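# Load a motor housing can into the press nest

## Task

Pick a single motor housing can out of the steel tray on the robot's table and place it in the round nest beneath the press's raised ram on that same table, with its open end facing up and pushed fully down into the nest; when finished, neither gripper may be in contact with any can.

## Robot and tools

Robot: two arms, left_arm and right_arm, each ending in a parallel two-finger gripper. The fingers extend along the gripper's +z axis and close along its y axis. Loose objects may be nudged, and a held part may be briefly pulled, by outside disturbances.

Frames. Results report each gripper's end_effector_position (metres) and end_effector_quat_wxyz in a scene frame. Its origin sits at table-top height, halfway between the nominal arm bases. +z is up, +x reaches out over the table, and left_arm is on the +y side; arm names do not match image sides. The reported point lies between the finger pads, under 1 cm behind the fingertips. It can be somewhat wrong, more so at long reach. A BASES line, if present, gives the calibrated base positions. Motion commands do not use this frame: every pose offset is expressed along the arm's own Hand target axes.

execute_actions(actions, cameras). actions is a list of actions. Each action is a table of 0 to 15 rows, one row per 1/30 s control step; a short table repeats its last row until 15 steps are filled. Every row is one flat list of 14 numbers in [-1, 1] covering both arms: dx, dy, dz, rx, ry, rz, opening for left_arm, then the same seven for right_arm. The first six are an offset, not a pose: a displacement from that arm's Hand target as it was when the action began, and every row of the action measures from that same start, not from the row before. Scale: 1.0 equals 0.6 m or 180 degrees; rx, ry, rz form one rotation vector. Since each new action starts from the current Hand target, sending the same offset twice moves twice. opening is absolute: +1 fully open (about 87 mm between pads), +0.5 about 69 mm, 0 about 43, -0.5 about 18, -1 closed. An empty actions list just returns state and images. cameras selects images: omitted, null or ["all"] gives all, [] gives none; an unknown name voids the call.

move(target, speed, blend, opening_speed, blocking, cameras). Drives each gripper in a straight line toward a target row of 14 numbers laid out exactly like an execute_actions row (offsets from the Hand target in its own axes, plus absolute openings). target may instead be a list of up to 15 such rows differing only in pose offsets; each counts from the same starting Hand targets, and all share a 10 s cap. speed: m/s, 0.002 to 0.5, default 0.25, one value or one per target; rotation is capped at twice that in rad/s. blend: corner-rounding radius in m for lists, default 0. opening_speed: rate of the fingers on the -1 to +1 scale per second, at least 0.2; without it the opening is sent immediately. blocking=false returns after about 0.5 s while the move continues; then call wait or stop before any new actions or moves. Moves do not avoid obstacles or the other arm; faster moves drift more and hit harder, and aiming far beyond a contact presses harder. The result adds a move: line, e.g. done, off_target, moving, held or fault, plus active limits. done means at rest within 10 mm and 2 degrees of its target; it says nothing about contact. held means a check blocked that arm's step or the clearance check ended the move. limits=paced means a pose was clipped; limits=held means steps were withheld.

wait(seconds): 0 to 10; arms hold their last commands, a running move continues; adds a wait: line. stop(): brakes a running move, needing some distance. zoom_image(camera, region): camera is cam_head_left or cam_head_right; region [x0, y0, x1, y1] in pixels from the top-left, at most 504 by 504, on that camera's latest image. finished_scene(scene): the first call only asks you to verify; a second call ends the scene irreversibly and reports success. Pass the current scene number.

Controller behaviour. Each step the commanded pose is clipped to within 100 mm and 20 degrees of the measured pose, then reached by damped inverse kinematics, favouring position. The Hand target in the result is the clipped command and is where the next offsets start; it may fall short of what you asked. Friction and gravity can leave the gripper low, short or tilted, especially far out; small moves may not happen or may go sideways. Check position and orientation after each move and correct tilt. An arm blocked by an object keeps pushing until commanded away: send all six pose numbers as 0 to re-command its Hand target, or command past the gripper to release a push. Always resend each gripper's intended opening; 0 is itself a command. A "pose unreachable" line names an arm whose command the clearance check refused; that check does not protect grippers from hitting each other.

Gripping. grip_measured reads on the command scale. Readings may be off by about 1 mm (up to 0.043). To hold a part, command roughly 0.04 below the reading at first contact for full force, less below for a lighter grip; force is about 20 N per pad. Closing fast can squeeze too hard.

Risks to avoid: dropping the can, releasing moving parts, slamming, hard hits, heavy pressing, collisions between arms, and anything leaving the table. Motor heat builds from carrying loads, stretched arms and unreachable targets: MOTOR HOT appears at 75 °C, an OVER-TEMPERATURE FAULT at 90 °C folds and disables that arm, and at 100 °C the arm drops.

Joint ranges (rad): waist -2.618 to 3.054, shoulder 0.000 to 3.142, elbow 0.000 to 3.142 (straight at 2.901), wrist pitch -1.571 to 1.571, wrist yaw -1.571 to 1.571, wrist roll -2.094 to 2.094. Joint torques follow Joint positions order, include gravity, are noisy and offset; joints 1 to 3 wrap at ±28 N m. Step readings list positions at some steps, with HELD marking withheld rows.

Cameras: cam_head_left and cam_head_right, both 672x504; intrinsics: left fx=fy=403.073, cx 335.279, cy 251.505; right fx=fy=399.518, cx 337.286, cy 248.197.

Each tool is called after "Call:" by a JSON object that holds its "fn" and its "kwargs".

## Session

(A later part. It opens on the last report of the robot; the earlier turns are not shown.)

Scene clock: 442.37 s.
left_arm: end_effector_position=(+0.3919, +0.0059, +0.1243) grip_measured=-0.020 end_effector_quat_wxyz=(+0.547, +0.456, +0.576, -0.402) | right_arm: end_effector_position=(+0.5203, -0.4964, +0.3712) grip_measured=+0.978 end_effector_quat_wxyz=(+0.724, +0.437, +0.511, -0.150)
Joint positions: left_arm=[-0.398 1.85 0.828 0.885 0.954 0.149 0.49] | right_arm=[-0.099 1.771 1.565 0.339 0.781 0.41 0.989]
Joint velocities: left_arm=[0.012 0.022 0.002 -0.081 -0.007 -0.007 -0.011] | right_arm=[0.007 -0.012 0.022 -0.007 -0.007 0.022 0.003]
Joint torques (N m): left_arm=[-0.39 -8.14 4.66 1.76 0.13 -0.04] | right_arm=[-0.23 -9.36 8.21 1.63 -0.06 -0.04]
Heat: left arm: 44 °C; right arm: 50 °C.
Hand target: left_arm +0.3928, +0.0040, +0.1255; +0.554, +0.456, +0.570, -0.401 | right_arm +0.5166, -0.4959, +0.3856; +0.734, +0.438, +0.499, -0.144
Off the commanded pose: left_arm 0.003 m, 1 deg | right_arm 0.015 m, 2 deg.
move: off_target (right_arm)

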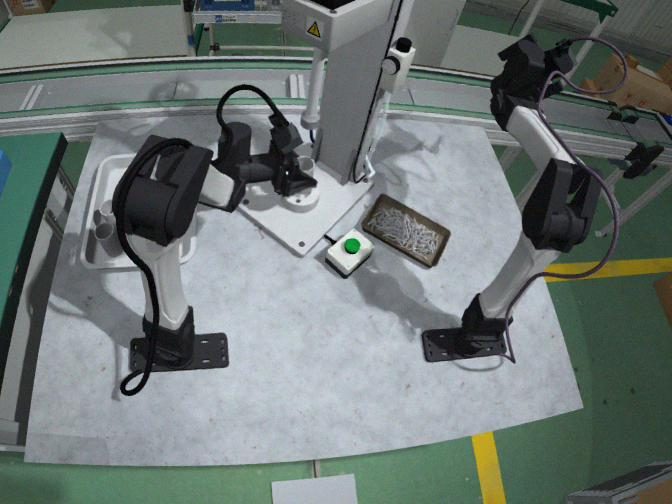

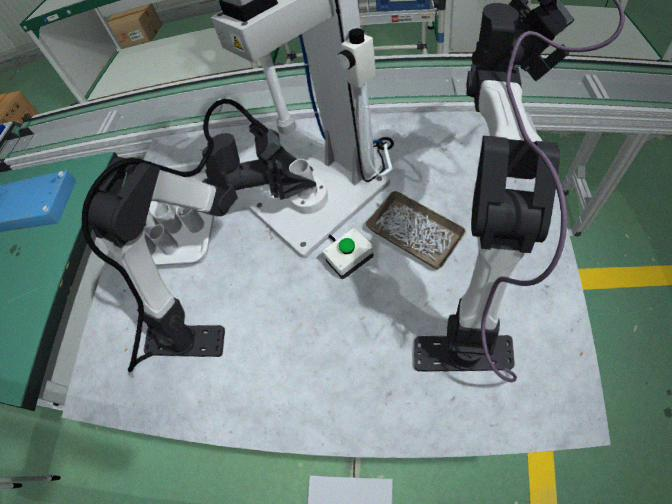

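Call:
{"fn": "move", "kwargs": {"target": [0.02,0.0,0.0014,0,0,0,-0.25,0,0,0,0,0,0,1], "speed": 0.03}}

Call:
{"fn": "zoom_image", "kwargs": {"camera": "cam_head_right", "region": [280, 150, 340, 220]}}

Call:
{"fn": "zoom_image", "kwargs": {"camera": "cam_head_left", "region": [270, 145, 330, 215]}}

Scene clock: 466.53 s.
left_arm: end_effector_position=(+0.3924, +0.0057, +0.1122) grip_measured=-0.020 end_effector_quat_wxyz=(+0.547, +0.456, +0.576, -0.402) | right_arm: end_effector_position=(+0.5203, -0.4964, +0.3712) grip_measured=+0.978 end_effector_quat_wxyz=(+0.724, +0.437, +0.511, -0.150)
Joint positions: left_arm=[-0.398 1.889 0.816 0.936 0.954 0.149 0.49] | right_arm=[-0.099 1.771 1.565 0.339 0.781 0.41 0.989]
Joint velocities: left_arm=[-0.007 -0.002 -0.017 0.007 -0.022 0.022 0.006] | right_arm=[-0.007 -0.002 -0.022 -0.007 0.095 0.022 0.013]
Joint torques (N m): left_arm=[-0.35 -8.1 4.37 1.75 0.16 -0.05] | right_arm=[-0.23 -9.36 8.21 1.63 -0.06 -0.04]
Heat: left arm: 42 °C; right arm: 50 °C.
Hand target: left_arm +0.3932, +0.0042, +0.1134; +0.554, +0.456, +0.570, -0.401 | right_arm +0.5166, -0.4959, +0.3856; +0.734, +0.438, +0.499, -0.144
Off the commanded pose: left_arm 0.002 m, 1 deg | right_arm 0.015 m, 2 deg.
move: off_target (right_arm)

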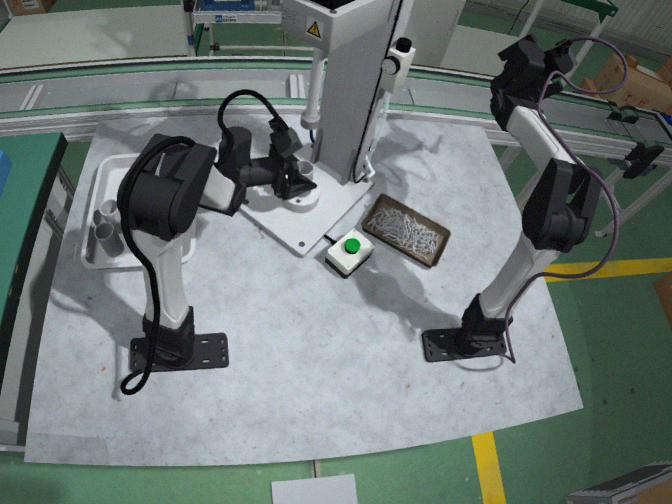

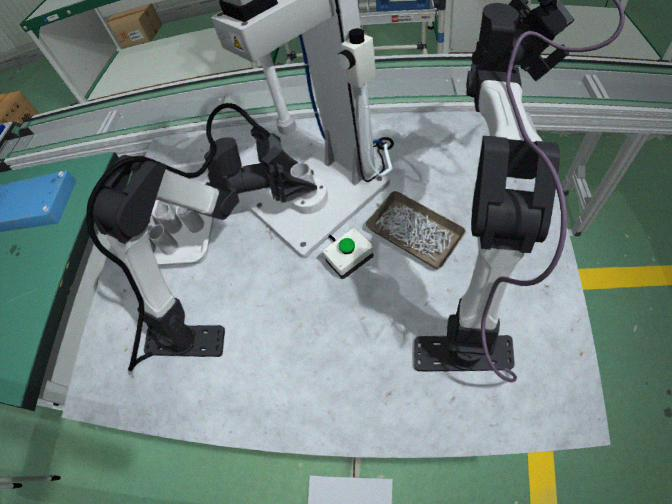

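Scaled by 7.200.

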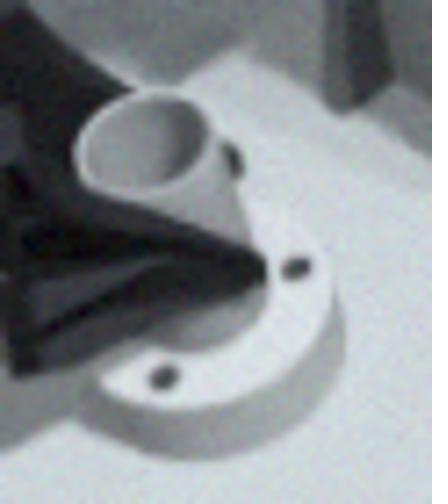

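Scaled by 7.200.

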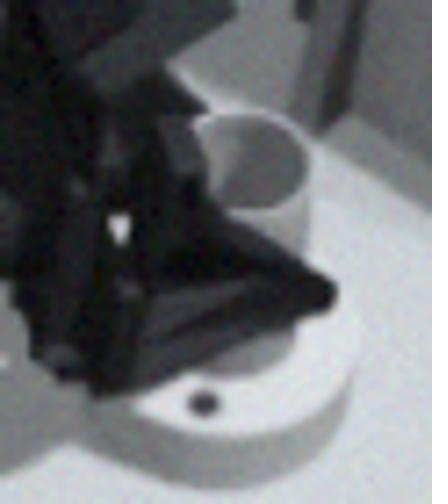

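Call:
{"fn": "move", "kwargs": {"target": [0.02,0.0,0.0014,0,0,0,-0.25,0,0,0,0,0,0,1], "speed": 0.03, "cameras": []}}

Call:
{"fn": "move", "kwargs": {"target": [0.015,0.0,0.001,0,0,0,-0.25,0,0,0,0,0,0,1], "speed": 0.03}}

Call:
{"fn": "zoom_image", "kwargs": {"camera": "cam_head_right", "region": [280, 150, 340, 220]}}

Call:
{"fn": "zoom_image", "kwargs": {"camera": "cam_head_left", "region": [270, 145, 330, 215]}}

Scene clock: 471.20 s.
left_arm: end_effector_position=(+0.3933, +0.0055, +0.1007) grip_measured=-0.020 end_effector_quat_wxyz=(+0.548, +0.456, +0.575, -0.401) | right_arm: end_effector_position=(+0.5203, -0.4964, +0.3712) grip_measured=+0.978 end_effector_quat_wxyz=(+0.724, +0.437, +0.511, -0.150)
Joint positions: left_arm=[-0.398 1.93 0.807 0.988 0.952 0.149 0.49] | right_arm=[-0.099 1.771 1.565 0.339 0.781 0.41 0.989]
Joint velocities: left_arm=[-0.007 0.027 -0.017 0.051 0.022 -0.051 -0.006] | right_arm=[0.002 -0.002 -0.017 0.022 -0.022 -0.051 0.008]
Joint torques (N m): left_arm=[-0.12 -8.13 4.03 1.78 0.2 -0.03] | right_arm=[-0.23 -9.36 8.21 1.63 -0.06 -0.04]
Heat: left arm: 41 °C; right arm: 50 °C.
Hand target: left_arm +0.3936, +0.0044, +0.1011; +0.554, +0.456, +0.570, -0.401 | right_arm +0.5166, -0.4959, +0.3856; +0.734, +0.438, +0.499, -0.144
Off the commanded pose: left_arm 0.001 m, 1 deg | right_arm 0.015 m, 2 deg.
move: off_target (right_arm)
No camera images: "cameras" was empty.

Scene clock: 472.10 s.
left_arm: end_effector_position=(+0.3938, +0.0054, +0.0921) grip_measured=-0.020 end_effector_quat_wxyz=(+0.549, +0.456, +0.575, -0.401) | right_arm: end_effector_position=(+0.5203, -0.4964, +0.3712) grip_measured=+0.978 end_effector_quat_wxyz=(+0.724, +0.437, +0.511, -0.150)
Joint positions: left_arm=[-0.398 1.962 0.801 1.027 0.952 0.149 0.49] | right_arm=[-0.099 1.771 1.565 0.339 0.781 0.41 0.989]
Joint velocities: left_arm=[-0.012 -0.002 -0.012 -0.007 0.007 -0.007 -0.009] | right_arm=[-0.002 0.012 -0.017 0.051 0.066 -0.037 0.013]
Joint torques (N m): left_arm=[-0.18 -8.27 3.9 1.79 0.2 -0.06] | right_arm=[-0.23 -9.35 8.21 1.63 -0.06 -0.04]
Heat: left arm: 41 °C; right arm: 50 °C.
Hand target: left_arm +0.3940, +0.0046, +0.0921; +0.554, +0.456, +0.570, -0.401 | right_arm +0.5166, -0.4959, +0.3856; +0.734, +0.438, +0.499, -0.144
Off the commanded pose: left_arm 0.001 m, 1 deg | right_arm 0.015 m, 2 deg.
move: off_target (right_arm)

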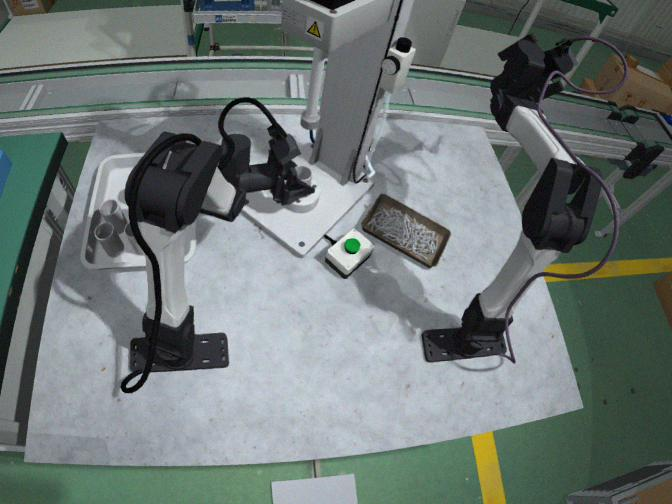

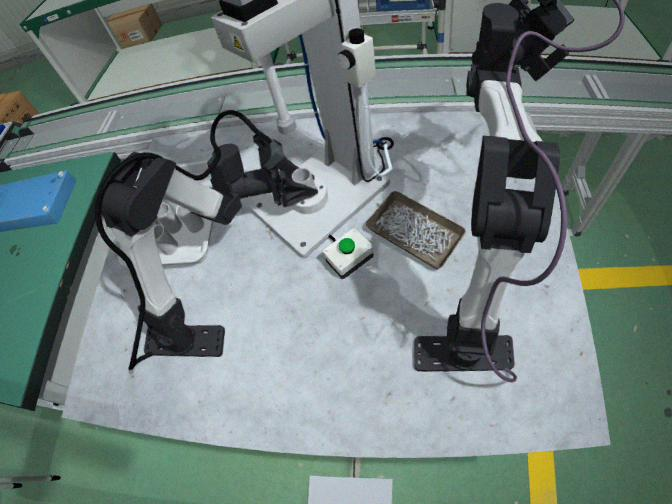

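Scaled by 7.200.

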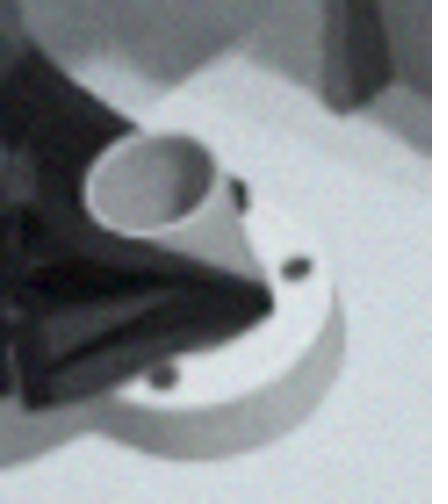

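Scaled by 7.200.

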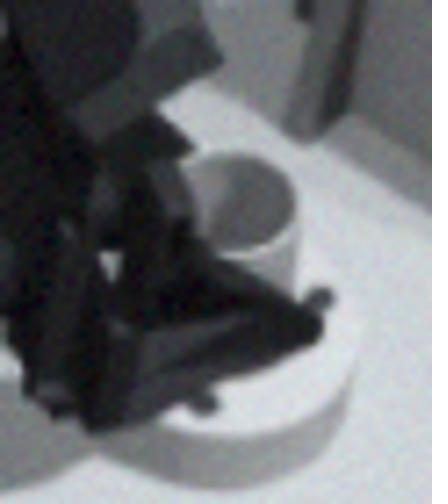

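Call:
{"fn": "move", "kwargs": {"target": [0.013,0.0,0.001,0,0,0,-0.25,0,0,0,0,0,0,1], "speed": 0.03, "cameras": []}}

Call:
{"fn": "move", "kwargs": {"target": [0.013,0.0,0.001,0,0,0,-0.25,0,0,0,0,0,0,1], "speed": 0.03}}

Call:
{"fn": "zoom_image", "kwargs": {"camera": "cam_head_right", "region": [280, 150, 340, 220]}}

Call:
{"fn": "zoom_image", "kwargs": {"camera": "cam_head_left", "region": [270, 145, 330, 215]}}

Scene clock: 477.30 s.
left_arm: end_effector_position=(+0.3935, +0.0048, +0.0887) grip_measured=-0.020 end_effector_quat_wxyz=(+0.552, +0.458, +0.569, -0.401) | right_arm: end_effector_position=(+0.5203, -0.4964, +0.3712) grip_measured=+0.978 end_effector_quat_wxyz=(+0.724, +0.437, +0.511, -0.150)
Joint positions: left_arm=[-0.398 1.983 0.796 1.07 0.957 0.144 0.49] | right_arm=[-0.099 1.771 1.565 0.339 0.781 0.41 0.989]
Joint velocities: left_arm=[0.002 -0.007 -0.022 0.007 0.007 0.007 0.013] | right_arm=[0.007 0.002 0.007 -0.081 0.037 -0.081 0.003]
Joint torques (N m): left_arm=[-0.03 -7.58 3.9 1.69 0.12 0.01] | right_arm=[-0.23 -9.36 8.21 1.63 -0.06 -0.04]
Heat: left arm: 41 °C; right arm: 50 °C.
Hand target: left_arm +0.3943, +0.0047, +0.0842; +0.554, +0.456, +0.570, -0.401 | right_arm +0.5166, -0.4959, +0.3856; +0.734, +0.438, +0.499, -0.144
Off the commanded pose: left_arm 0.004 m, 0 deg | right_arm 0.015 m, 2 deg.
move: off_target (right_arm)
No camera images: "cameras" was empty.

Scene clock: 478.13 s.
left_arm: end_effector_position=(+0.3934, +0.0036, +0.0864) grip_measured=-0.020 end_effector_quat_wxyz=(+0.557, +0.460, +0.561, -0.404) | right_arm: end_effector_position=(+0.5203, -0.4964, +0.3712) grip_measured=+0.978 end_effector_quat_wxyz=(+0.724, +0.437, +0.511, -0.150)
Joint positions: left_arm=[-0.398 2.007 0.795 1.117 0.967 0.137 0.49] | right_arm=[-0.099 1.771 1.565 0.339 0.781 0.41 0.989]
Joint velocities: left_arm=[0.032 0.002 0.017 0.037 0.007 -0.037 0.004] | right_arm=[0.002 0.007 -0.002 0.037 0.051 0.051 -0.013]
Joint torques (N m): left_arm=[0.01 -7.06 3.62 1.49 0.04 0.1] | right_arm=[-0.23 -9.36 8.21 1.63 -0.06 -0.04]
Heat: left arm: 41 °C; right arm: 50 °C.
Hand target: left_arm +0.3946, +0.0048, +0.0763; +0.554, +0.456, +0.570, -0.401 | right_arm +0.5166, -0.4959, +0.3856; +0.734, +0.438, +0.499, -0.144
Off the commanded pose: left_arm 0.010 m, 1 deg | right_arm 0.015 m, 2 deg.
move: off_target (right_arm)

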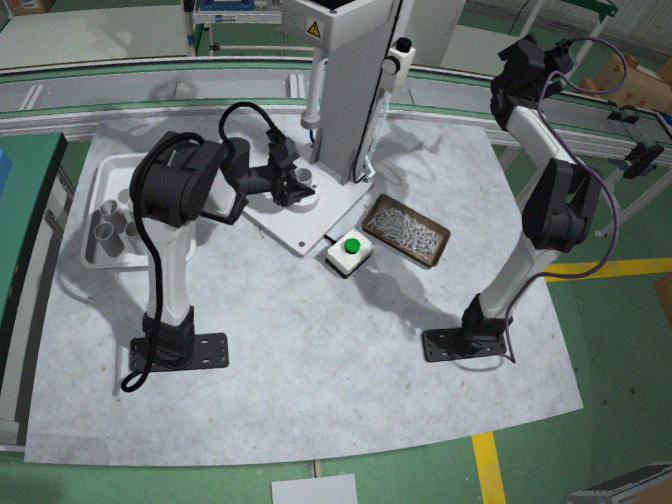

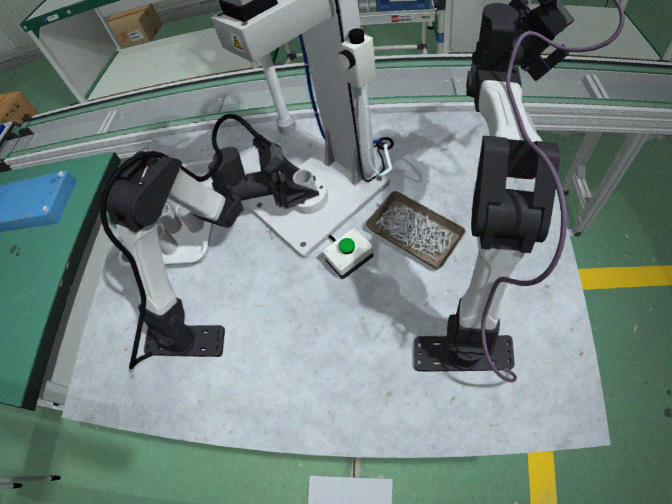

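Scaled by 7.200.

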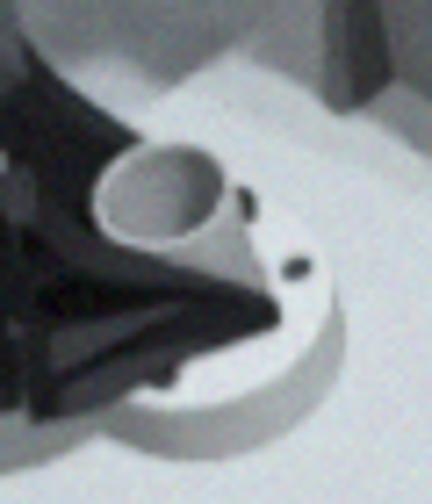

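Scaled by 7.200.

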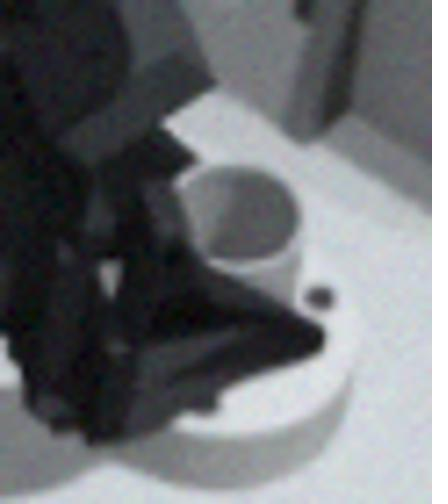

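Call:
{"fn": "move", "kwargs": {"target": [-0.015,0.0,-0.001,0,0,0,-0.25,0,0,0,0,0,0,1], "speed": 0.05, "cameras": []}}

Call:
{"fn": "move", "kwargs": {"target": [0.0,0.0,0.0,0,0,0,0.25,0,0,0,0,0,0,1], "opening_speed": 0.3}}

Call:
{"fn": "zoom_image", "kwargs": {"camera": "cam_head_right", "region": [280, 150, 340, 220]}}

Call:
{"fn": "zoom_image", "kwargs": {"camera": "cam_head_left", "region": [270, 145, 330, 215]}}

Scene clock: 485.60 s.
left_arm: end_effector_position=(+0.3932, +0.0035, +0.0861) grip_measured=-0.020 end_effector_quat_wxyz=(+0.556, +0.460, +0.562, -0.404) | right_arm: end_effector_position=(+0.5203, -0.4964, +0.3712) grip_measured=+0.978 end_effector_quat_wxyz=(+0.724, +0.437, +0.511, -0.150)
Joint positions: left_arm=[-0.398 2.007 0.795 1.116 0.968 0.137 0.49] | right_arm=[-0.099 1.771 1.565 0.339 0.781 0.41 0.989]
Joint velocities: left_arm=[0.007 -0.012 -0.012 0.037 0.022 -0.051 -0.004] | right_arm=[-0.007 0.002 0.017 0.051 -0.007 -0.022 -0.013]
Joint torques (N m): left_arm=[-0.05 -10.35 4 1.2 0.05 0.06] | right_arm=[-0.23 -9.36 8.23 1.63 -0.06 -0.04]
Heat: left arm: 40 °C; right arm: 50 °C.
Hand target: left_arm +0.3942, +0.0046, +0.0853; +0.554, +0.456, +0.570, -0.401 | right_arm +0.5166, -0.4959, +0.3856; +0.734, +0.438, +0.499, -0.144
Off the commanded pose: left_arm 0.002 m, 1 deg | right_arm 0.015 m, 2 deg.
move: off_target (right_arm)
No camera images: "cameras" was empty.

Scene clock: 487.47 s.
left_arm: end_effector_position=(+0.3935, +0.0041, +0.0836) grip_measured=+0.250 end_effector_quat_wxyz=(+0.552, +0.457, +0.568, -0.404) | right_arm: end_effector_position=(+0.5203, -0.4964, +0.3712) grip_measured=+0.978 end_effector_quat_wxyz=(+0.724, +0.437, +0.511, -0.150)
Joint positions: left_arm=[-0.398 2.007 0.795 1.102 0.962 0.137 0.625] | right_arm=[-0.099 1.771 1.565 0.339 0.781 0.41 0.989]
Joint velocities: left_arm=[-0.012 0.012 -0.007 -0.066 0.022 -0.022 0.001] | right_arm=[-0.007 0.002 -0.012 0.081 0.007 0.022 0.008]
Joint torques (N m): left_arm=[-0.03 -10.35 3.97 1.33 0.1 0.09] | right_arm=[-0.21 -9.36 8.21 1.63 -0.06 -0.04]
Heat: left arm: 40 °C; right arm: 50 °C.
Hand target: left_arm +0.3942, +0.0046, +0.0853; +0.554, +0.456, +0.570, -0.401 | right_arm +0.5166, -0.4959, +0.3856; +0.734, +0.438, +0.499, -0.144
Off the commanded pose: left_arm 0.002 m, 1 deg | right_arm 0.015 m, 2 deg.
move: off_target (right_arm)

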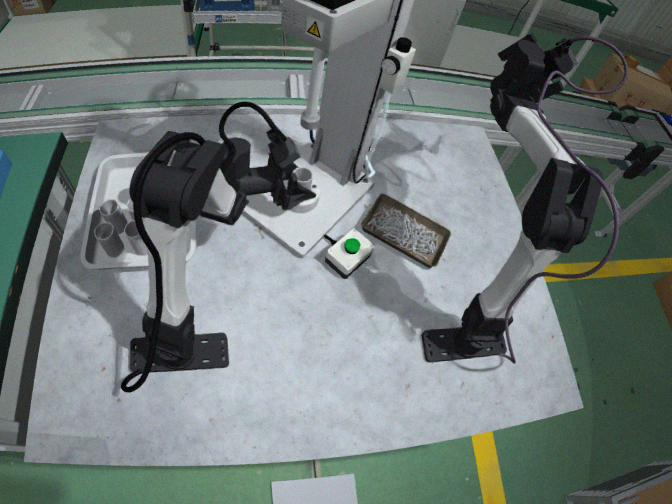

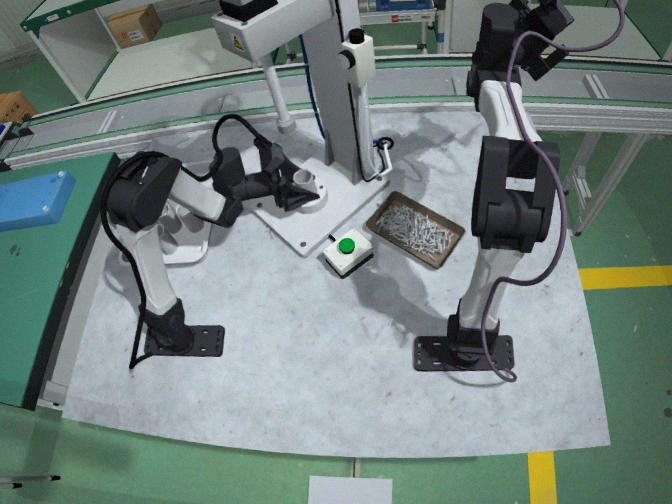

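Scaled by 7.200.

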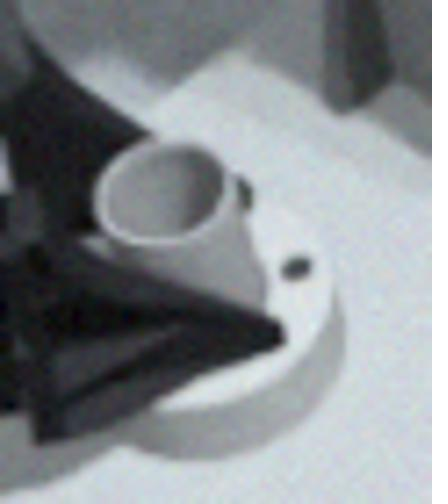

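Scaled by 7.200.

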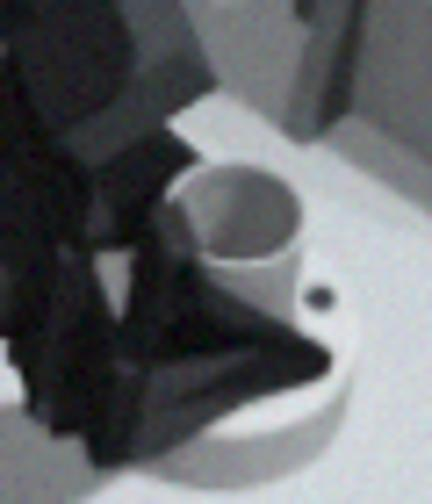

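Call:
{"fn": "move", "kwargs": {"target": [0,0.0,-0.06,0,0,0,0.6,0,0,0,0,0,0,1], "speed": 0.06, "opening_speed": 0.8}}

Call:
{"fn": "zoom_image", "kwargs": {"camera": "cam_head_right", "region": [280, 150, 340, 220]}}

Scene clock: 491.83 s.
left_arm: end_effector_position=(+0.3873, +0.0366, +0.0811) grip_measured=+0.600 end_effector_quat_wxyz=(+0.552, +0.454, +0.574, -0.401) | right_arm: end_effector_position=(+0.5203, -0.4964, +0.3712) grip_measured=+0.978 end_effector_quat_wxyz=(+0.724, +0.437, +0.511, -0.150)
Joint positions: left_arm=[-0.316 1.964 0.722 1.106 1.03 0.157 0.8] | right_arm=[-0.099 1.771 1.565 0.339 0.781 0.41 0.989]
Joint velocities: left_arm=[0.012 -0.022 -0.002 -0.095 -0.037 -0.007 -0.017] | right_arm=[0.022 0.012 0.002 -0.051 -0.066 -0.007 0.013]
Joint torques (N m): left_arm=[0.69 -12 3.07 1.22 0.3 0.12] | right_arm=[-0.23 -9.35 8.21 1.63 -0.06 -0.04]
Heat: left arm: 40 °C; right arm: 50 °C.
Hand target: left_arm +0.3845, +0.0395, +0.0877; +0.553, +0.457, +0.570, -0.400 | right_arm +0.5166, -0.4959, +0.3856; +0.734, +0.438, +0.499, -0.144
Off the commanded pose: left_arm 0.008 m, 1 deg | right_arm 0.015 m, 2 deg.
move: off_target (right_arm)

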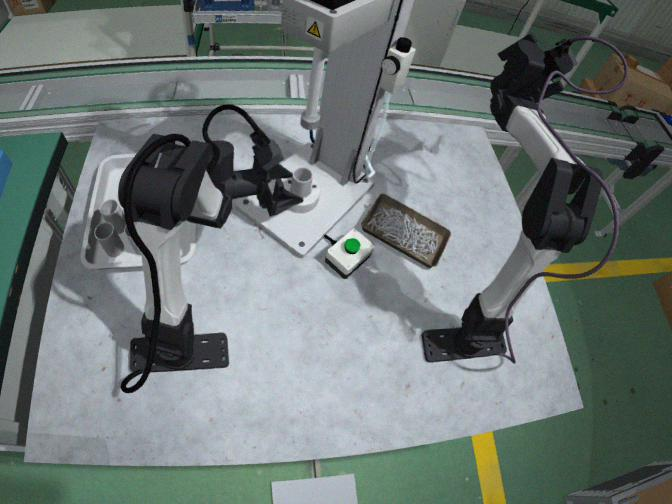

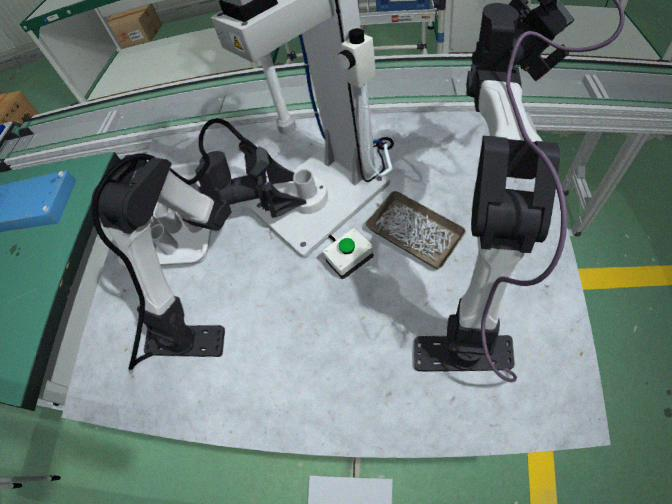

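Scaled by 7.200.

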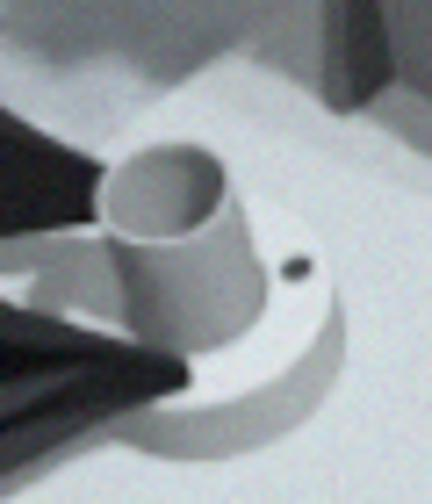

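Call:
{"fn": "move", "kwargs": {"target": [-0.03,0.0,-0.2,0,0,0,0.6,0,0,0,0,0,0,1], "speed": 0.2}}

Call:
{"fn": "zoom_image", "kwargs": {"camera": "cam_head_right", "region": [280, 150, 340, 220]}}

Call:
{"fn": "zoom_image", "kwargs": {"camera": "cam_head_left", "region": [270, 145, 330, 215]}}

Scene clock: 497.97 s.
left_arm: end_effector_position=(+0.3471, +0.1537, +0.1001) grip_measured=+0.600 end_effector_quat_wxyz=(+0.540, +0.447, +0.587, -0.405) | right_arm: end_effector_position=(+0.5203, -0.4964, +0.3712) grip_measured=+0.978 end_effector_quat_wxyz=(+0.724, +0.437, +0.511, -0.150)
Joint positions: left_arm=[0.055 1.662 0.601 0.574 1.38 0.486 0.8] | right_arm=[-0.099 1.771 1.565 0.339 0.781 0.41 0.989]
Joint velocities: left_arm=[0.012 0.012 0.012 -0.007 -0.066 -0.022 0.005] | right_arm=[0.012 0.002 -0.017 0.037 -0.037 -0.007 -0.008]
Joint torques (N m): left_arm=[0.32 -9.26 6.43 1.02 0.47 0.17] | right_arm=[-0.23 -9.35 8.21 1.63 -0.06 -0.04]
Heat: left arm: 41 °C; right arm: 50 °C.
Hand target: left_arm +0.3522, +0.1544, +0.1142; +0.551, +0.461, +0.573, -0.395 | right_arm +0.5166, -0.4959, +0.3856; +0.734, +0.438, +0.499, -0.144
Off the commanded pose: left_arm 0.015 m, 3 deg | right_arm 0.015 m, 2 deg.
move: off_target (left_arm, right_arm)

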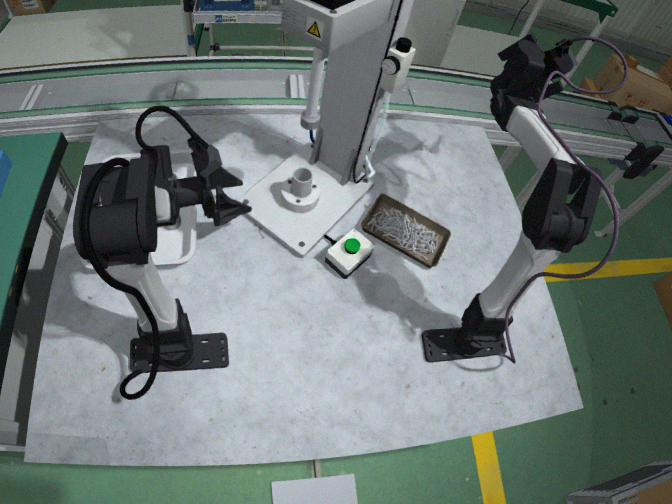

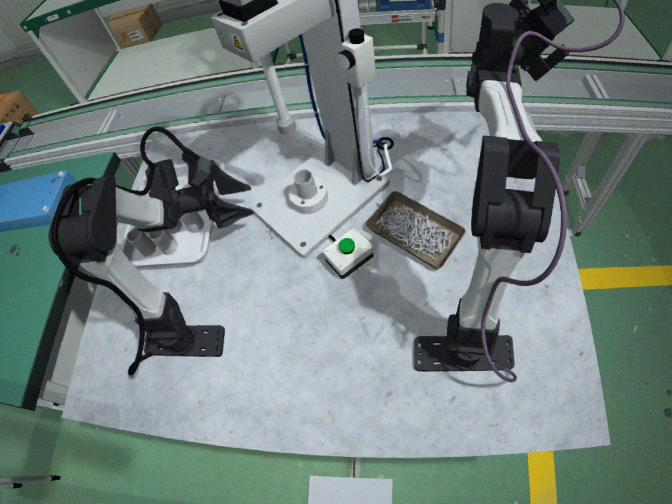

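Scaled by 7.200.

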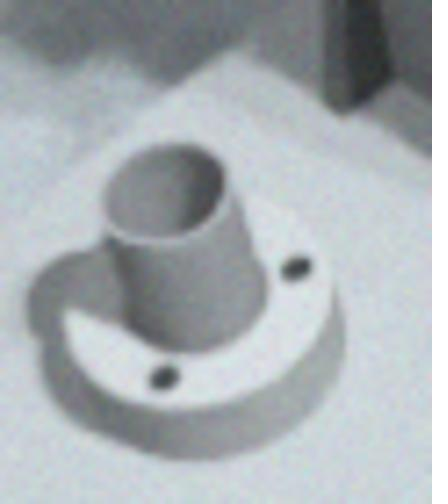

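Scaled by 7.200.

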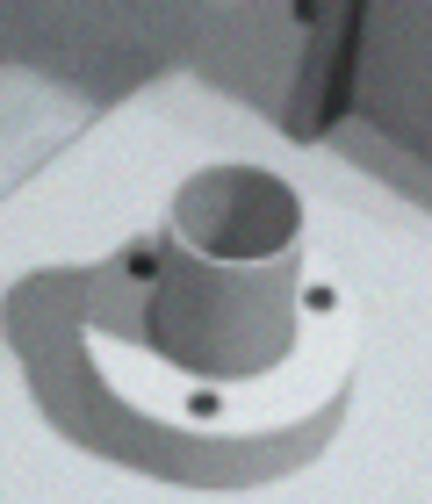

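Call:
{"fn": "move", "kwargs": {"target": [-0.2,0.0,-0.03,0,0,0,0.6,0,0,0,0,0,0,1], "speed": 0.2}}

Call:
{"fn": "finished_scene", "kwargs": {"scene": 1}}

Scene clock: 505.30 s.
left_arm: end_effector_position=(+0.3407, +0.1586, +0.2265) grip_measured=+0.600 end_effector_quat_wxyz=(+0.546, +0.452, +0.580, -0.402) | right_arm: end_effector_position=(+0.5203, -0.4964, +0.3712) grip_measured=+0.978 end_effector_quat_wxyz=(+0.724, +0.437, +0.511, -0.150)
Joint positions: left_arm=[0.077 1.358 0.907 -0.066 1.406 0.538 0.8] | right_arm=[-0.099 1.771 1.565 0.339 0.781 0.41 0.989]
Joint velocities: left_arm=[0.012 0.007 0.007 -0.037 -0.022 0.022 0.005] | right_arm=[0.002 0.002 -0.002 0.066 -0.081 -0.037 -0.013]
Joint torques (N m): left_arm=[0.39 -5.39 8.61 1.04 0.44 0.13] | right_arm=[-0.21 -9.36 8.21 1.63 -0.06 -0.04]
Heat: left arm: 40 °C; right arm: 50 °C.
Hand target: left_arm +0.3446, +0.1600, +0.2359; +0.551, +0.461, +0.573, -0.394 | right_arm +0.5166, -0.4959, +0.3856; +0.734, +0.438, +0.499, -0.144
Off the commanded pose: left_arm 0.009 m, 2 deg | right_arm 0.015 m, 2 deg.
move: off_target (right_arm)

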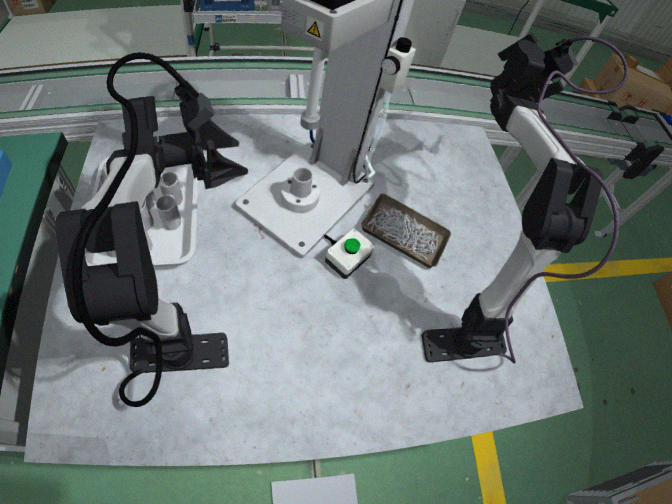

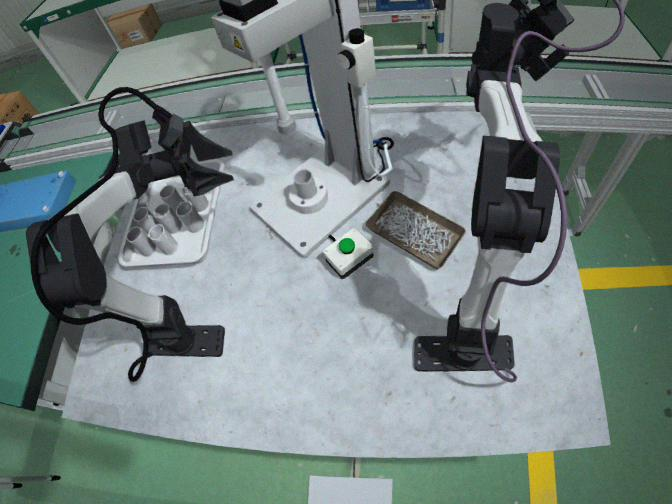

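This call ended nothing. Check each condition of the task against the scene as it is now, look again where you are not sure, and mend what is not met. Then call finished_scene again.

Call:
{"fn": "zoom_image", "kwargs": {"camera": "cam_head_right", "region": [100, 110, 340, 290]}}

Scaled by 2.100.

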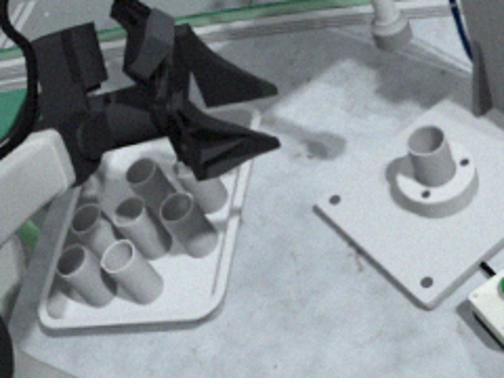

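Call:
{"fn": "finished_scene", "kwargs": {"scene": 1}}

The scene is finished: the task was done.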